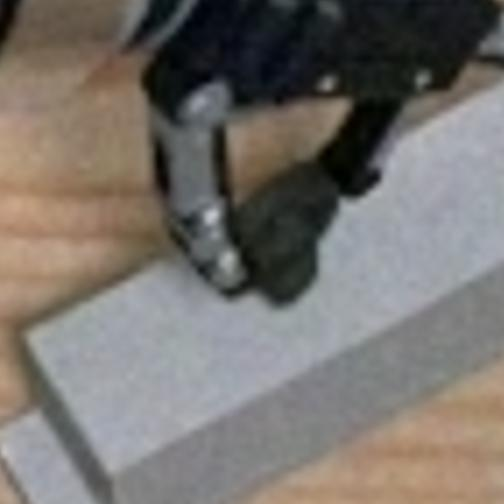

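Scene clock: 8838.30 s.
left_arm: end_effector_position=(+0.4390, -0.4602, +0.1199) hand_measured=(-0.800, -0.800, +0.042, -0.800, -0.622, +1.000) hand_load_n=(+0.0, +0.0, +9.5, +0.0, +8.5, +1.0) hand_stopped_by=(target, target, force, target, force, target) hand_force_limit=0.25 hand_speed=-0.95 end_effector_quat_wxyz=(+0.141, -0.339, +0.859, -0.357) | right_arm: end_effector_position=(+0.2697, +0.2047, +0.1835) hand_measured=(+0.900, +0.900, +0.360, +0.360, -1.000, +1.000) hand_load_n=(+0.0, +0.0, +0.0, +0.0, -0.5, +0.5) hand_stopped_by=(target, target, target, target, target, target) hand_force_limit=0.00 hand_speed=-0.20 end_effector_quat_wxyz=(-0.275, +0.449, +0.849, +0.042)
Joint positions: left_arm=[2.665 -2.032 -1.462 2.68 -1.33 3.389] | right_arm=[-0.068 -1.42 1.981 1.5 1.279 -0.74]
Joint torques (N m): left_arm=[6.79 37.99 28.2 -0.9 1.46 0.93] | right_arm=[9.87 -34.35 -6.35 1.91 -0.6 -1.49]
Wrist force (N, zeroed by zero_wrist_force on left_arm): left_arm=[-0.1 0.4 0.3] | right_arm=[0.5 0.0 -0.1]
Wrist torque (N m, zeroed by zero_wrist_force on left_arm): left_arm=[0.00 0.00 0.00] | right_arm=[0.02 -0.06 -0.07]
Wrist force, peak (N, zeroed by zero_wrist_force on left_arm): left_arm=[-0.2 -4.5 -3.1] | right_arm=[0.8 0.0 -0.1]
Hand target: left_arm +0.4390, -0.4602, +0.1198; +0.141, -0.339, +0.859, -0.357 | right_arm +0.2697, +0.2047, +0.1835; -0.275, +0.449, +0.849, +0.042
Off the commanded pose: left_arm 0.000 m, 0 deg | right_arm 0.000 m, 0 deg.
move: done

Scene clock: 8840.43 s.
left_arm: end_effector_position=(+0.4390, -0.4602, +0.1142) hand_measured=(-0.800, -0.800, +0.042, -0.800, -0.622, +1.000) hand_load_n=(+0.0, +0.0, +9.0, +0.0, +9.0, +0.5) hand_stopped_by=(target, target, force, target, force, target) hand_force_limit=0.25 hand_speed=-0.95 end_effector_quat_wxyz=(+0.141, -0.339, +0.859, -0.357) | right_arm: end_effector_position=(+0.2697, +0.2047, +0.1835) hand_measured=(+0.900, +0.900, +0.360, +0.360, -1.000, +1.000) hand_load_n=(+0.0, +0.0, +0.0, +0.0, +0.0, +0.0) hand_stopped_by=(target, target, target, target, target, target) hand_force_limit=0.00 hand_speed=-0.20 end_effector_quat_wxyz=(-0.275, +0.449, +0.849, +0.042)
Joint positions: left_arm=[2.665 -2.037 -1.47 2.693 -1.33 3.389] | right_arm=[-0.068 -1.42 1.981 1.5 1.279 -0.74]
Joint torques (N m): left_arm=[-1.36 44.21 30.19 -3.53 -1.16 -1.09] | right_arm=[10.05 -34.72 -6.37 1.85 -0.53 -1.5]
Wrist force (N, zeroed by zero_wrist_force on left_arm): left_arm=[-0.1 -5.0 -3.3] | right_arm=[0.5 0.0 -0.3]
Wrist torque (N m, zeroed by zero_wrist_force on left_arm): left_arm=[-0.26 -0.10 0.14] | right_arm=[0.05 -0.05 -0.07]
Wrist force, peak (N, zeroed by zero_wrist_force on left_arm): left_arm=[-0.3 -6.8 -4.5] | right_arm=[0.7 -0.1 -0.4]
Hand target: left_arm +0.4390, -0.4602, +0.1142; +0.141, -0.339, +0.859, -0.357 (not the last commanded pose) | right_arm +0.2697, +0.2047, +0.1835; -0.275, +0.449, +0.849, +0.042
Off the commanded pose: left_arm 0.006 m, 0 deg | right_arm 0.000 m, 0 deg.
move: contact (left_arm)

Scene clock: 8841.13 s.
left_arm: end_effector_position=(+0.4376, -0.4602, +0.1193) hand_measured=(-0.800, -0.800, +0.042, -0.800, -0.622, +1.000) hand_load_n=(+0.0, +0.0, +9.5, +0.0, +8.5, +1.0) hand_stopped_by=(target, target, force, target, force, target) hand_force_limit=0.25 hand_speed=-0.95 end_effector_quat_wxyz=(+0.141, -0.339, +0.859, -0.357) | right_arm: end_effector_position=(+0.2697, +0.2047, +0.1835) hand_measured=(+0.900, +0.900, +0.360, +0.360, -1.000, +1.000) hand_load_n=(+0.0, +0.0, +0.0, +0.0, +0.0, +0.0) hand_stopped_by=(target, target, target, target, target, target) hand_force_limit=0.00 hand_speed=-0.20 end_effector_quat_wxyz=(-0.275, +0.449, +0.849, +0.042)
Joint positions: left_arm=[2.664 -2.03 -1.467 2.683 -1.331 3.388] | right_arm=[-0.068 -1.42 1.981 1.5 1.279 -0.74]
Joint torques (N m): left_arm=[-6.4 37.48 28.32 -1.05 -1.08 -0.93] | right_arm=[10.1 -34.59 -6.18 1.79 -0.68 -1.59]
Wrist force (N, zeroed by zero_wrist_force on left_arm): left_arm=[0.1 0.3 0.3] | right_arm=[0.7 0.0 -0.3]
Wrist torque (N m, zeroed by zero_wrist_force on left_arm): left_arm=[0.00 -0.02 0.01] | right_arm=[0.04 -0.08 -0.06]
Wrist force, peak (N, zeroed by zero_wrist_force on left_arm): left_arm=[-0.2 -5.0 -3.2] | right_arm=[0.7 0.0 -0.3]
Hand target: left_arm +0.4376, -0.4602, +0.1192; +0.141, -0.339, +0.859, -0.357 | right_arm +0.2697, +0.2047, +0.1835; -0.275, +0.449, +0.849, +0.042
Off the commanded pose: left_arm 0.000 m, 0 deg | right_arm 0.000 m, 0 deg.
move: done

Scene clock: 8843.07 s.
left_arm: end_effector_position=(+0.4376, -0.4602, +0.1147) hand_measured=(-0.800, -0.800, +0.042, -0.800, -0.622, +1.000) hand_load_n=(+0.0, +0.0, +9.0, +0.0, +8.5, +0.5) hand_stopped_by=(target, target, force, target, force, target) hand_force_limit=0.25 hand_speed=-0.95 end_effector_quat_wxyz=(+0.141, -0.339, +0.859, -0.357) | right_arm: end_effector_position=(+0.2697, +0.2047, +0.1835) hand_measured=(+0.900, +0.900, +0.360, +0.360, -1.000, +1.000) hand_load_n=(+0.0, +0.0, +0.0, +0.0, +0.0, +0.5) hand_stopped_by=(target, target, target, target, target, target) hand_force_limit=0.00 hand_speed=-0.20 end_effector_quat_wxyz=(-0.275, +0.449, +0.849, +0.042)
Joint positions: left_arm=[2.664 -2.034 -1.473 2.693 -1.331 3.388] | right_arm=[-0.068 -1.42 1.981 1.5 1.279 -0.74]
Joint torques (N m): left_arm=[0.08 44.78 30.24 -3.34 0.09 0.89] | right_arm=[10.44 -34.73 -5.53 1.9 -0.63 -1.63]
Wrist force (N, zeroed by zero_wrist_force on left_arm): left_arm=[0.3 -5.0 -2.9] | right_arm=[0.4 -0.1 -0.4]
Wrist torque (N m, zeroed by zero_wrist_force on left_arm): left_arm=[-0.28 -0.09 0.14] | right_arm=[0.03 -0.03 -0.08]
Wrist force, peak (N, zeroed by zero_wrist_force on left_arm): left_arm=[0.1 -6.8 -4.2] | right_arm=[0.5 -0.1 -0.6]
Hand target: left_arm +0.4376, -0.4602, +0.1147; +0.141, -0.339, +0.859, -0.357 (not the last commanded pose) | right_arm +0.2697, +0.2047, +0.1835; -0.275, +0.449, +0.849, +0.042
Off the commanded pose: left_arm 0.007 m, 0 deg | right_arm 0.000 m, 0 deg.
move: contact (left_arm)

Request:
move --target '[0.00233,0,0.00417,0,0,0,-0.8,-0.8,0.4,-0.8,0.15,1,0.25,-0.95,0,0,0,0,0,0,0.9,0.9,0.36,0.36,-1,1,0,-0.2]' --speed 0.02

Request:
move --target '[0,0,-0.012,0,0,0,-0.8,-0.8,0.4,-0.8,0.15,1,0.25,-0.95,0,0,0,0,0,0,0.9,0.9,0.36,0.36,-1,1,0,-0.2]' --speed 0.003 --stop_force 3

Request:
move --target '[0,0.00167,0.00417,0,0,0,-0.8,-0.8,0.4,-0.8,0.15,1,0.25,-0.95,0,0,0,0,0,0,0.9,0.9,0.36,0.36,-1,1,0,-0.2]' --speed 0.02

Request:
move --target '[0,0,-0.012,0,0,0,-0.8,-0.8,0.4,-0.8,0.15,1,0.25,-0.95,0,0,0,0,0,0,0.9,0.9,0.36,0.36,-1,1,0,-0.2]' --speed 0.003 --stop_force 3

Request:
move --target '[-0.00133,0,0.00417,0,0,0,-0.8,-0.8,0.4,-0.8,0.15,1,0.25,-0.95,0,0,0,0,0,0,0.9,0.9,0.36,0.36,-1,1,0,-0.2]' --speed 0.02

Request:
move --target '[0,0,-0.012,0,0,0,-0.8,-0.8,0.4,-0.8,0.15,1,0.25,-0.95,0,0,0,0,0,0,0.9,0.9,0.36,0.36,-1,1,0,-0.2]' --speed 0.003 --stop_force 3

Request:
move --target '[0,-0.00167,0.00417,0,0,0,-0.8,-0.8,0.4,-0.8,0.15,1,0.25,-0.95,0,0,0,0,0,0,0.9,0.9,0.36,0.36,-1,1,0,-0.2]' --speed 0.02

Request:
move --target '[0,0,-0.012,0,0,0,-0.8,-0.8,0.4,-0.8,0.15,1,0.25,-0.95,0,0,0,0,0,0,0.9,0.9,0.36,0.36,-1,1,0,-0.2]' --speed 0.003 --stop_force 3

Request:
move --target '[0,-0.00167,0.00417,0,0,0,-0.8,-0.8,0.4,-0.8,0.15,1,0.25,-0.95,0,0,0,0,0,0,0.9,0.9,0.36,0.36,-1,1,0,-0.2]' --speed 0.02

Request:
move --target '[0,0,-0.012,0,0,0,-0.8,-0.8,0.4,-0.8,0.15,1,0.25,-0.95,0,0,0,0,0,0,0.9,0.9,0.36,0.36,-1,1,0,-0.2]' --speed 0.003 --stop_force 3

Request:
move --target '[0.00167,0,0.00417,0,0,0,-0.8,-0.8,0.4,-0.8,0.15,1,0.25,-0.95,0,0,0,0,0,0,0.9,0.9,0.36,0.36,-1,1,0,-0.2]' --speed 0.02

Request:
move --target '[0,0,-0.012,0,0,0,-0.8,-0.8,0.4,-0.8,0.15,1,0.25,-0.95,0,0,0,0,0,0,0.9,0.9,0.36,0.36,-1,1,0,-0.2]' --speed 0.003 --stop_force 3

Scene clock: 8914.17 s.
left_arm: end_effector_position=(+0.4390, -0.4602, +0.1172) hand_measured=(-0.800, -0.800, +0.042, -0.800, -0.622, +1.000) hand_load_n=(+0.0, +0.0, +10.0, +0.0, +8.5, +1.0) hand_stopped_by=(target, target, force, target, force, target) hand_force_limit=0.25 hand_speed=-0.95 end_effector_quat_wxyz=(+0.141, -0.339, +0.859, -0.357) | right_arm: end_effector_position=(+0.2697, +0.2047, +0.1835) hand_measured=(+0.900, +0.900, +0.360, +0.360, -1.000, +1.000) hand_load_n=(+0.0, +0.0, +0.0, +0.0, +0.0, +0.0) hand_stopped_by=(target, target, target, target, target, target) hand_force_limit=0.00 hand_speed=-0.20 end_effector_quat_wxyz=(-0.275, +0.449, +0.849, +0.042)
Joint positions: left_arm=[2.665 -2.034 -1.466 2.686 -1.33 3.389] | right_arm=[-0.068 -1.42 1.981 1.5 1.279 -0.74]
Joint torques (N m): left_arm=[7.61 22.4 23.65 -1.62 1.69 1.04] | right_arm=[10.81 -34.51 -5.6 1.84 -0.55 -1.67]
Wrist force (N, zeroed by zero_wrist_force on left_arm): left_arm=[0.0 0.6 0.2] | right_arm=[0.4 -0.1 -0.4]
Wrist torque (N m, zeroed by zero_wrist_force on left_arm): left_arm=[0.03 0.00 0.00] | right_arm=[0.04 -0.02 -0.09]
Wrist force, peak (N, zeroed by zero_wrist_force on left_arm): left_arm=[0.2 -5.4 -3.1] | right_arm=[0.8 0.0 -0.3]
Hand target: left_arm +0.4390, -0.4602, +0.1172; +0.141, -0.339, +0.859, -0.357 | right_arm +0.2697, +0.2047, +0.1835; -0.275, +0.449, +0.849, +0.042
Off the commanded pose: left_arm 0.000 m, 0 deg | right_arm 0.000 m, 0 deg.
move: done

Scene clock: 8915.77 s.
left_arm: end_effector_position=(+0.4390, -0.4602, +0.1141) hand_measured=(-0.800, -0.800, +0.042, -0.800, -0.622, +1.000) hand_load_n=(+0.0, +0.0, +9.0, +0.0, +9.0, +0.0) hand_stopped_by=(target, target, force, target, force, target) hand_force_limit=0.25 hand_speed=-0.95 end_effector_quat_wxyz=(+0.141, -0.339, +0.859, -0.356) | right_arm: end_effector_position=(+0.2697, +0.2047, +0.1835) hand_measured=(+0.900, +0.900, +0.360, +0.360, -1.000, +1.000) hand_load_n=(+0.0, +0.0, +0.0, +0.0, +0.0, +0.0) hand_stopped_by=(target, target, target, target, target, target) hand_force_limit=0.00 hand_speed=-0.20 end_effector_quat_wxyz=(-0.275, +0.449, +0.849, +0.042)
Joint positions: left_arm=[2.665 -2.037 -1.47 2.693 -1.33 3.389] | right_arm=[-0.068 -1.42 1.981 1.5 1.279 -0.74]
Joint torques (N m): left_arm=[4.37 35.52 27.24 -3.44 -0.28 -0.7] | right_arm=[10.14 -33.74 -5.73 1.67 -0.66 -1.58]
Wrist force (N, zeroed by zero_wrist_force on left_arm): left_arm=[-0.2 -3.9 -3.3] | right_arm=[0.4 -0.1 -0.2]
Wrist torque (N m, zeroed by zero_wrist_force on left_arm): left_arm=[-0.18 -0.07 0.10] | right_arm=[0.03 -0.04 -0.08]
Wrist force, peak (N, zeroed by zero_wrist_force on left_arm): left_arm=[-0.1 -4.4 -3.5] | right_arm=[0.7 -0.1 -0.4]
Hand target: left_arm +0.4390, -0.4602, +0.1142; +0.141, -0.339, +0.859, -0.357 (not the last commanded pose) | right_arm +0.2697, +0.2047, +0.1835; -0.275, +0.449, +0.849, +0.042
Off the commanded pose: left_arm 0.004 m, 0 deg | right_arm 0.000 m, 0 deg.
move: contact (left_arm)

Scene clock: 8916.47 s.
left_arm: end_effector_position=(+0.4390, -0.4592, +0.1167) hand_measured=(-0.800, -0.800, +0.042, -0.800, -0.622, +1.000) hand_load_n=(+0.0, +0.0, +9.5, +0.0, +8.5, +1.0) hand_stopped_by=(target, target, force, target, force, target) hand_force_limit=0.25 hand_speed=-0.95 end_effector_quat_wxyz=(+0.141, -0.339, +0.859, -0.357) | right_arm: end_effector_position=(+0.2697, +0.2047, +0.1835) hand_measured=(+0.900, +0.900, +0.360, +0.360, -1.000, +1.000) hand_load_n=(+0.0, +0.0, +0.0, +0.0, +0.0, +0.0) hand_stopped_by=(target, target, target, target, target, target) hand_force_limit=0.00 hand_speed=-0.20 end_effector_quat_wxyz=(-0.275, +0.449, +0.849, +0.042)
Joint positions: left_arm=[2.667 -2.033 -1.469 2.688 -1.329 3.39] | right_arm=[-0.068 -1.42 1.981 1.5 1.279 -0.74]
Joint torques (N m): left_arm=[6.38 43.37 31.48 -1.84 1.52 0.93] | right_arm=[10 -34.96 -6.16 1.8 -0.58 -1.69]
Wrist force (N, zeroed by zero_wrist_force on left_arm): left_arm=[0.2 0.5 0.2] | right_arm=[0.4 0.1 -0.4]
Wrist torque (N m, zeroed by zero_wrist_force on left_arm): left_arm=[0.02 -0.03 0.01] | right_arm=[0.07 -0.03 -0.07]
Wrist force, peak (N, zeroed by zero_wrist_force on left_arm): left_arm=[-0.4 -4.9 -3.1] | right_arm=[0.6 -0.2 -0.3]
Hand target: left_arm +0.4390, -0.4592, +0.1167; +0.141, -0.339, +0.859, -0.357 | right_arm +0.2697, +0.2047, +0.1835; -0.275, +0.449, +0.849, +0.042
Off the commanded pose: left_arm 0.000 m, 0 deg | right_arm 0.000 m, 0 deg.
move: done

Scene clock: 8918.00 s.
left_arm: end_effector_position=(+0.4390, -0.4592, +0.1138) hand_measured=(-0.800, -0.800, +0.042, -0.800, -0.622, +1.000) hand_load_n=(+0.0, +0.0, +9.5, +0.0, +8.5, +1.0) hand_stopped_by=(target, target, force, target, force, target) hand_force_limit=0.25 hand_speed=-0.95 end_effector_quat_wxyz=(+0.141, -0.339, +0.859, -0.357) | right_arm: end_effector_position=(+0.2697, +0.2047, +0.1835) hand_measured=(+0.900, +0.900, +0.360, +0.360, -1.000, +1.000) hand_load_n=(+0.0, +0.0, +0.0, +0.5, +0.0, +0.5) hand_stopped_by=(target, target, target, target, target, target) hand_force_limit=0.00 hand_speed=-0.20 end_effector_quat_wxyz=(-0.275, +0.449, +0.849, +0.042)
Joint positions: left_arm=[2.667 -2.036 -1.473 2.694 -1.329 3.39] | right_arm=[-0.068 -1.42 1.981 1.5 1.279 -0.74]
Joint torques (N m): left_arm=[-1.59 37.04 26.74 -4.13 -0.97 -0.5] | right_arm=[10.07 -35.53 -5.96 1.77 -0.67 -1.62]
Wrist force (N, zeroed by zero_wrist_force on left_arm): left_arm=[0.1 -5.0 -0.7] | right_arm=[0.5 0.0 -0.3]
Wrist torque (N m, zeroed by zero_wrist_force on left_arm): left_arm=[-0.12 -0.03 0.13] | right_arm=[0.04 -0.04 -0.08]
Wrist force, peak (N, zeroed by zero_wrist_force on left_arm): left_arm=[0.1 -5.0 -0.7] | right_arm=[0.6 -0.2 -0.3]
Hand target: left_arm +0.4391, -0.4592, +0.1139; +0.141, -0.339, +0.859, -0.357 (not the last commanded pose) | right_arm +0.2697, +0.2047, +0.1835; -0.275, +0.449, +0.849, +0.042
Off the commanded pose: left_arm 0.004 m, 0 deg | right_arm 0.000 m, 0 deg.
move: contact (left_arm)

Scene clock: 8918.70 s.
left_arm: end_effector_position=(+0.4382, -0.4592, +0.1164) hand_measured=(-0.800, -0.800, +0.042, -0.800, -0.622, +1.000) hand_load_n=(+0.0, +0.0, +8.5, +0.0, +8.0, +1.0) hand_stopped_by=(target, target, force, target, force, target) hand_force_limit=0.25 hand_speed=-0.95 end_effector_quat_wxyz=(+0.141, -0.339, +0.859, -0.357) | right_arm: end_effector_position=(+0.2697, +0.2047, +0.1835) hand_measured=(+0.900, +0.900, +0.360, +0.360, -1.000, +1.000) hand_load_n=(+0.0, +0.0, +0.5, +0.5, +0.0, +0.0) hand_stopped_by=(target, target, target, target, target, target) hand_force_limit=0.00 hand_speed=-0.20 end_effector_quat_wxyz=(-0.275, +0.449, +0.849, +0.042)
Joint positions: left_arm=[2.666 -2.032 -1.472 2.689 -1.33 3.389] | right_arm=[-0.068 -1.42 1.981 1.5 1.279 -0.74]
Joint torques (N m): left_arm=[-6.93 43.4 31.06 -1.61 -1.3 -1.02] | right_arm=[10.86 -34.79 -6.03 1.81 -0.75 -1.63]
Wrist force (N, zeroed by zero_wrist_force on left_arm): left_arm=[0.0 0.4 0.2] | right_arm=[0.6 -0.1 -0.4]
Wrist torque (N m, zeroed by zero_wrist_force on left_arm): left_arm=[0.01 -0.02 0.01] | right_arm=[0.04 -0.06 -0.07]
Wrist force, peak (N, zeroed by zero_wrist_force on left_arm): left_arm=[0.0 -6.0 -0.8] | right_arm=[0.7 0.0 -0.3]
Hand target: left_arm +0.4383, -0.4592, +0.1164; +0.141, -0.339, +0.859, -0.357 | right_arm +0.2697, +0.2047, +0.1835; -0.275, +0.449, +0.849, +0.042
Off the commanded pose: left_arm 0.000 m, 0 deg | right_arm 0.000 m, 0 deg.
move: done

Scene clock: 8919.90 s.
left_arm: end_effector_position=(+0.4382, -0.4592, +0.1145) hand_measured=(-0.800, -0.800, +0.042, -0.800, -0.622, +1.000) hand_load_n=(+0.0, +0.0, +8.5, -0.5, +7.5, +0.0) hand_stopped_by=(target, target, force, target, force, target) hand_force_limit=0.25 hand_speed=-0.95 end_effector_quat_wxyz=(+0.141, -0.339, +0.859, -0.357) | right_arm: end_effector_position=(+0.2697, +0.2047, +0.1835) hand_measured=(+0.900, +0.900, +0.360, +0.360, -1.000, +1.000) hand_load_n=(+0.0, +0.0, +0.0, +0.0, +0.0, +0.0) hand_stopped_by=(target, target, target, target, target, target) hand_force_limit=0.00 hand_speed=-0.20 end_effector_quat_wxyz=(-0.275, +0.449, +0.849, +0.042)
Joint positions: left_arm=[2.666 -2.034 -1.474 2.693 -1.33 3.389] | right_arm=[-0.068 -1.42 1.981 1.5 1.279 -0.74]
Joint torques (N m): left_arm=[-4.51 36.58 26.71 -3.38 -0.48 -0.25] | right_arm=[10.18 -34.27 -6.58 1.86 -0.66 -1.58]
Wrist force (N, zeroed by zero_wrist_force on left_arm): left_arm=[-0.1 -4.2 -3.1] | right_arm=[0.5 0.1 -0.2]
Wrist torque (N m, zeroed by zero_wrist_force on left_arm): left_arm=[-0.21 -0.06 0.10] | right_arm=[0.05 -0.05 -0.07]
Wrist force, peak (N, zeroed by zero_wrist_force on left_arm): left_arm=[0.1 -4.4 -3.4] | right_arm=[0.7 -0.2 0.0]
Hand target: left_arm +0.4383, -0.4592, +0.1146; +0.141, -0.339, +0.859, -0.357 (not the last commanded pose) | right_arm +0.2697, +0.2047, +0.1835; -0.275, +0.449, +0.849, +0.042
Off the commanded pose: left_arm 0.005 m, 0 deg | right_arm 0.000 m, 0 deg.
move: contact (left_arm)

Scene clock: 8920.60 s.
left_arm: end_effector_position=(+0.4383, -0.4602, +0.1172) hand_measured=(-0.800, -0.800, +0.042, -0.800, -0.622, +1.000) hand_load_n=(+0.0, +0.0, +8.5, +0.0, +7.5, +0.5) hand_stopped_by=(target, target, force, target, force, target) hand_force_limit=0.25 hand_speed=-0.95 end_effector_quat_wxyz=(+0.141, -0.339, +0.859, -0.357) | right_arm: end_effector_position=(+0.2697, +0.2047, +0.1835) hand_measured=(+0.900, +0.900, +0.360, +0.360, -1.000, +1.000) hand_load_n=(+0.0, +0.0, +0.5, +0.0, +0.0, +0.5) hand_stopped_by=(target, target, target, target, target, target) hand_force_limit=0.00 hand_speed=-0.20 end_effector_quat_wxyz=(-0.275, +0.449, +0.849, +0.042)
Joint positions: left_arm=[2.664 -2.033 -1.468 2.687 -1.331 3.388] | right_arm=[-0.068 -1.42 1.981 1.5 1.279 -0.74]
Joint torques (N m): left_arm=[-6 49.06 26.81 -1.67 -1.14 -0.91] | right_arm=[10.33 -34.67 -6.17 1.84 -0.71 -1.59]
Wrist force (N, zeroed by zero_wrist_force on left_arm): left_arm=[0.1 0.3 0.4] | right_arm=[0.6 0.0 -0.3]
Wrist torque (N m, zeroed by zero_wrist_force on left_arm): left_arm=[-0.01 -0.01 0.01] | right_arm=[0.04 -0.06 -0.07]
Wrist force, peak (N, zeroed by zero_wrist_force on left_arm): left_arm=[0.1 -4.7 -3.0] | right_arm=[0.7 0.0 -0.1]
Hand target: left_arm +0.4383, -0.4602, +0.1171; +0.141, -0.339, +0.859, -0.357 | right_arm +0.2697, +0.2047, +0.1835; -0.275, +0.449, +0.849, +0.042
Off the commanded pose: left_arm 0.000 m, 0 deg | right_arm 0.000 m, 0 deg.
move: done

Scene clock: 8922.30 s.
left_arm: end_effector_position=(+0.4382, -0.4602, +0.1138) hand_measured=(-0.800, -0.800, +0.042, -0.800, -0.622, +1.000) hand_load_n=(+0.0, +0.0, +8.0, +0.0, +7.5, +0.5) hand_stopped_by=(target, target, force, target, force, target) hand_force_limit=0.25 hand_speed=-0.95 end_effector_quat_wxyz=(+0.141, -0.339, +0.859, -0.357) | right_arm: end_effector_position=(+0.2697, +0.2047, +0.1835) hand_measured=(+0.900, +0.900, +0.360, +0.360, -1.000, +1.000) hand_load_n=(+0.0, +0.0, +0.0, +0.0, +0.0, +0.0) hand_stopped_by=(target, target, target, target, target, target) hand_force_limit=0.00 hand_speed=-0.20 end_effector_quat_wxyz=(-0.275, +0.449, +0.849, +0.042)
Joint positions: left_arm=[2.664 -2.036 -1.473 2.695 -1.331 3.388] | right_arm=[-0.068 -1.42 1.981 1.5 1.279 -0.74]
Joint torques (N m): left_arm=[7.35 36.57 26.63 -3.45 1.14 1.33] | right_arm=[10.63 -34.64 -5.57 1.76 -0.71 -1.5]
Wrist force (N, zeroed by zero_wrist_force on left_arm): left_arm=[0.3 -4.0 -2.4] | right_arm=[0.6 0.0 -0.4]
Wrist torque (N m, zeroed by zero_wrist_force on left_arm): left_arm=[-0.21 -0.08 0.11] | right_arm=[0.04 -0.05 -0.07]
Wrist force, peak (N, zeroed by zero_wrist_force on left_arm): left_arm=[0.4 -3.9 -2.6] | right_arm=[0.7 -0.2 -0.3]
Hand target: left_arm +0.4383, -0.4602, +0.1139; +0.141, -0.339, +0.859, -0.357 (not the last commanded pose) | right_arm +0.2697, +0.2047, +0.1835; -0.275, +0.449, +0.849, +0.042
Off the commanded pose: left_arm 0.004 m, 0 deg | right_arm 0.000 m, 0 deg.
move: contact (left_arm)

Scene clock: 8923.00 s.
left_arm: end_effector_position=(+0.4383, -0.4613, +0.1164) hand_measured=(-0.800, -0.800, +0.042, -0.800, -0.622, +1.000) hand_load_n=(+0.0, +0.0, +8.5, +0.0, +7.5, +0.5) hand_stopped_by=(target, target, force, target, force, target) hand_force_limit=0.25 hand_speed=-0.95 end_effector_quat_wxyz=(+0.141, -0.339, +0.859, -0.357) | right_arm: end_effector_position=(+0.2697, +0.2047, +0.1835) hand_measured=(+0.900, +0.900, +0.360, +0.360, -1.000, +1.000) hand_load_n=(+0.0, +0.0, +0.0, +0.0, +0.0, +0.5) hand_stopped_by=(target, target, target, target, target, target) hand_force_limit=0.00 hand_speed=-0.20 end_effector_quat_wxyz=(-0.275, +0.449, +0.849, +0.042)
Joint positions: left_arm=[2.663 -2.035 -1.467 2.688 -1.332 3.387] | right_arm=[-0.068 -1.42 1.981 1.5 1.279 -0.74]
Joint torques (N m): left_arm=[-5.76 48.92 25.08 -1.81 -0.98 -0.75] | right_arm=[10.5 -34.42 -5.76 1.83 -0.55 -1.53]
Wrist force (N, zeroed by zero_wrist_force on left_arm): left_arm=[0.0 0.5 0.1] | right_arm=[0.4 0.0 -0.2]
Wrist torque (N m, zeroed by zero_wrist_force on left_arm): left_arm=[0.02 0.00 0.00] | right_arm=[0.04 -0.04 -0.08]
Wrist force, peak (N, zeroed by zero_wrist_force on left_arm): left_arm=[0.1 -4.3 -2.3] | right_arm=[0.6 -0.2 -0.3]
Hand target: left_arm +0.4383, -0.4612, +0.1164; +0.141, -0.339, +0.859, -0.357 | right_arm +0.2697, +0.2047, +0.1835; -0.275, +0.449, +0.849, +0.042
Off the commanded pose: left_arm 0.000 m, 0 deg | right_arm 0.000 m, 0 deg.
move: done

Scene clock: 8924.23 s.
left_arm: end_effector_position=(+0.4382, -0.4612, +0.1145) hand_measured=(-0.800, -0.800, +0.042, -0.800, -0.622, +1.000) hand_load_n=(+0.0, +0.0, +6.5, +0.0, +6.0, +0.5) hand_stopped_by=(target, target, force, target, force, target) hand_force_limit=0.25 hand_speed=-0.95 end_effector_quat_wxyz=(+0.141, -0.339, +0.859, -0.357) | right_arm: end_effector_position=(+0.2697, +0.2047, +0.1835) hand_measured=(+0.900, +0.900, +0.360, +0.360, -1.000, +1.000) hand_load_n=(+0.0, +0.0, +0.0, +0.0, +0.0, +0.0) hand_stopped_by=(target, target, target, target, target, target) hand_force_limit=0.00 hand_speed=-0.20 end_effector_quat_wxyz=(-0.275, +0.449, +0.849, +0.042)
Joint positions: left_arm=[2.663 -2.037 -1.47 2.692 -1.332 3.387] | right_arm=[-0.068 -1.42 1.981 1.5 1.279 -0.74]
Joint torques (N m): left_arm=[0.16 40.63 28.61 -3.29 0.39 0.92] | right_arm=[10.1 -34.99 -6.35 1.78 -0.64 -1.46]
Wrist force (N, zeroed by zero_wrist_force on left_arm): left_arm=[0.3 -0.9 0.0] | right_arm=[0.4 0.0 -0.4]
Wrist torque (N m, zeroed by zero_wrist_force on left_arm): left_arm=[0.00 -0.05 0.04] | right_arm=[0.05 -0.03 -0.08]
Wrist force, peak (N, zeroed by zero_wrist_force on left_arm): left_arm=[0.6 -2.5 -2.6] | right_arm=[0.7 -0.2 -0.4]
Hand target: left_arm +0.4382, -0.4613, +0.1146; +0.141, -0.339, +0.859, -0.357 (not the last commanded pose) | right_arm +0.2697, +0.2047, +0.1835; -0.275, +0.449, +0.849, +0.042
Off the commanded pose: left_arm 0.005 m, 0 deg | right_arm 0.000 m, 0 deg.
move: contact (left_arm)

Scene clock: 8924.93 s.
left_arm: end_effector_position=(+0.4393, -0.4613, +0.1172) hand_measured=(-0.800, -0.800, +0.042, -0.800, -0.620, +1.000) hand_load_n=(+0.0, +0.0, +0.5, +0.0, +0.0, +0.0) hand_stopped_by=(target, target, force, target, force, target) hand_force_limit=0.25 hand_speed=-0.95 end_effector_quat_wxyz=(+0.141, -0.339, +0.859, -0.357) | right_arm: end_effector_position=(+0.2697, +0.2047, +0.1835) hand_measured=(+0.900, +0.900, +0.360, +0.360, -1.000, +1.000) hand_load_n=(+0.0, +0.0, +0.0, +0.0, +0.0, +0.0) hand_stopped_by=(target, target, target, target, target, target) hand_force_limit=0.00 hand_speed=-0.20 end_effector_quat_wxyz=(-0.275, +0.449, +0.849, +0.042)
Joint positions: left_arm=[2.664 -2.036 -1.463 2.686 -1.331 3.387] | right_arm=[-0.068 -1.42 1.981 1.5 1.279 -0.74]
Joint torques (N m): left_arm=[7.61 48.39 25.2 -1.72 1.48 1.05] | right_arm=[10.29 -34.8 -5.7 1.78 -0.51 -1.65]
Wrist force (N, zeroed by zero_wrist_force on left_arm): left_arm=[0.2 -0.3 -0.1] | right_arm=[0.6 0.0 0.0]
Wrist torque (N m, zeroed by zero_wrist_force on left_arm): left_arm=[-0.04 -0.04 0.04] | right_arm=[0.03 -0.07 -0.07]
Wrist force, peak (N, zeroed by zero_wrist_force on left_arm): left_arm=[0.3 -1.2 -0.2] | right_arm=[0.7 -0.3 -0.3]
Hand target: left_arm +0.4392, -0.4613, +0.1171; +0.141, -0.339, +0.859, -0.357 | right_arm +0.2697, +0.2047, +0.1835; -0.275, +0.449, +0.849, +0.042
Off the commanded pose: left_arm 0.000 m, 0 deg | right_arm 0.000 m, 0 deg.
move: done

Scene clock: 8926.43 s.
left_arm: end_effector_position=(+0.4393, -0.4613, +0.1164) hand_measured=(-0.800, -0.800, +0.042, -0.800, -0.622, +1.000) hand_load_n=(+0.0, +0.0, +1.5, -0.5, +1.0, -0.5) hand_stopped_by=(target, target, force, target, force, target) hand_force_limit=0.25 hand_speed=-0.95 end_effector_quat_wxyz=(+0.141, -0.339, +0.859, -0.357) | right_arm: end_effector_position=(+0.2697, +0.2047, +0.1835) hand_measured=(+0.900, +0.900, +0.360, +0.360, -1.000, +1.000) hand_load_n=(+0.0, +0.0, +0.0, +0.0, +0.0, +0.0) hand_stopped_by=(target, target, target, target, target, target) hand_force_limit=0.00 hand_speed=-0.20 end_effector_quat_wxyz=(-0.275, +0.449, +0.849, +0.042)
Joint positions: left_arm=[2.664 -2.037 -1.464 2.688 -1.331 3.387] | right_arm=[-0.068 -1.42 1.981 1.5 1.279 -0.74]
Joint torques (N m): left_arm=[6.54 46.22 29.79 -3.5 1.04 0.86] | right_arm=[10.44 -34.19 -5.79 1.83 -0.71 -1.6]
Wrist force (N, zeroed by zero_wrist_force on left_arm): left_arm=[0.3 -4.2 -2.4] | right_arm=[0.5 -0.1 -0.1]
Wrist torque (N m, zeroed by zero_wrist_force on left_arm): left_arm=[-0.21 -0.06 0.10] | right_arm=[0.02 -0.06 -0.07]
Wrist force, peak (N, zeroed by zero_wrist_force on left_arm): left_arm=[0.3 -4.2 -2.4] | right_arm=[0.7 0.1 -0.3]
Hand target: left_arm +0.4393, -0.4613, +0.1164; +0.141, -0.339, +0.859, -0.357 (not the last commanded pose) | right_arm +0.2697, +0.2047, +0.1835; -0.275, +0.449, +0.849, +0.042
Off the commanded pose: left_arm 0.006 m, 0 deg | right_arm 0.000 m, 0 deg.
move: contact (left_arm)


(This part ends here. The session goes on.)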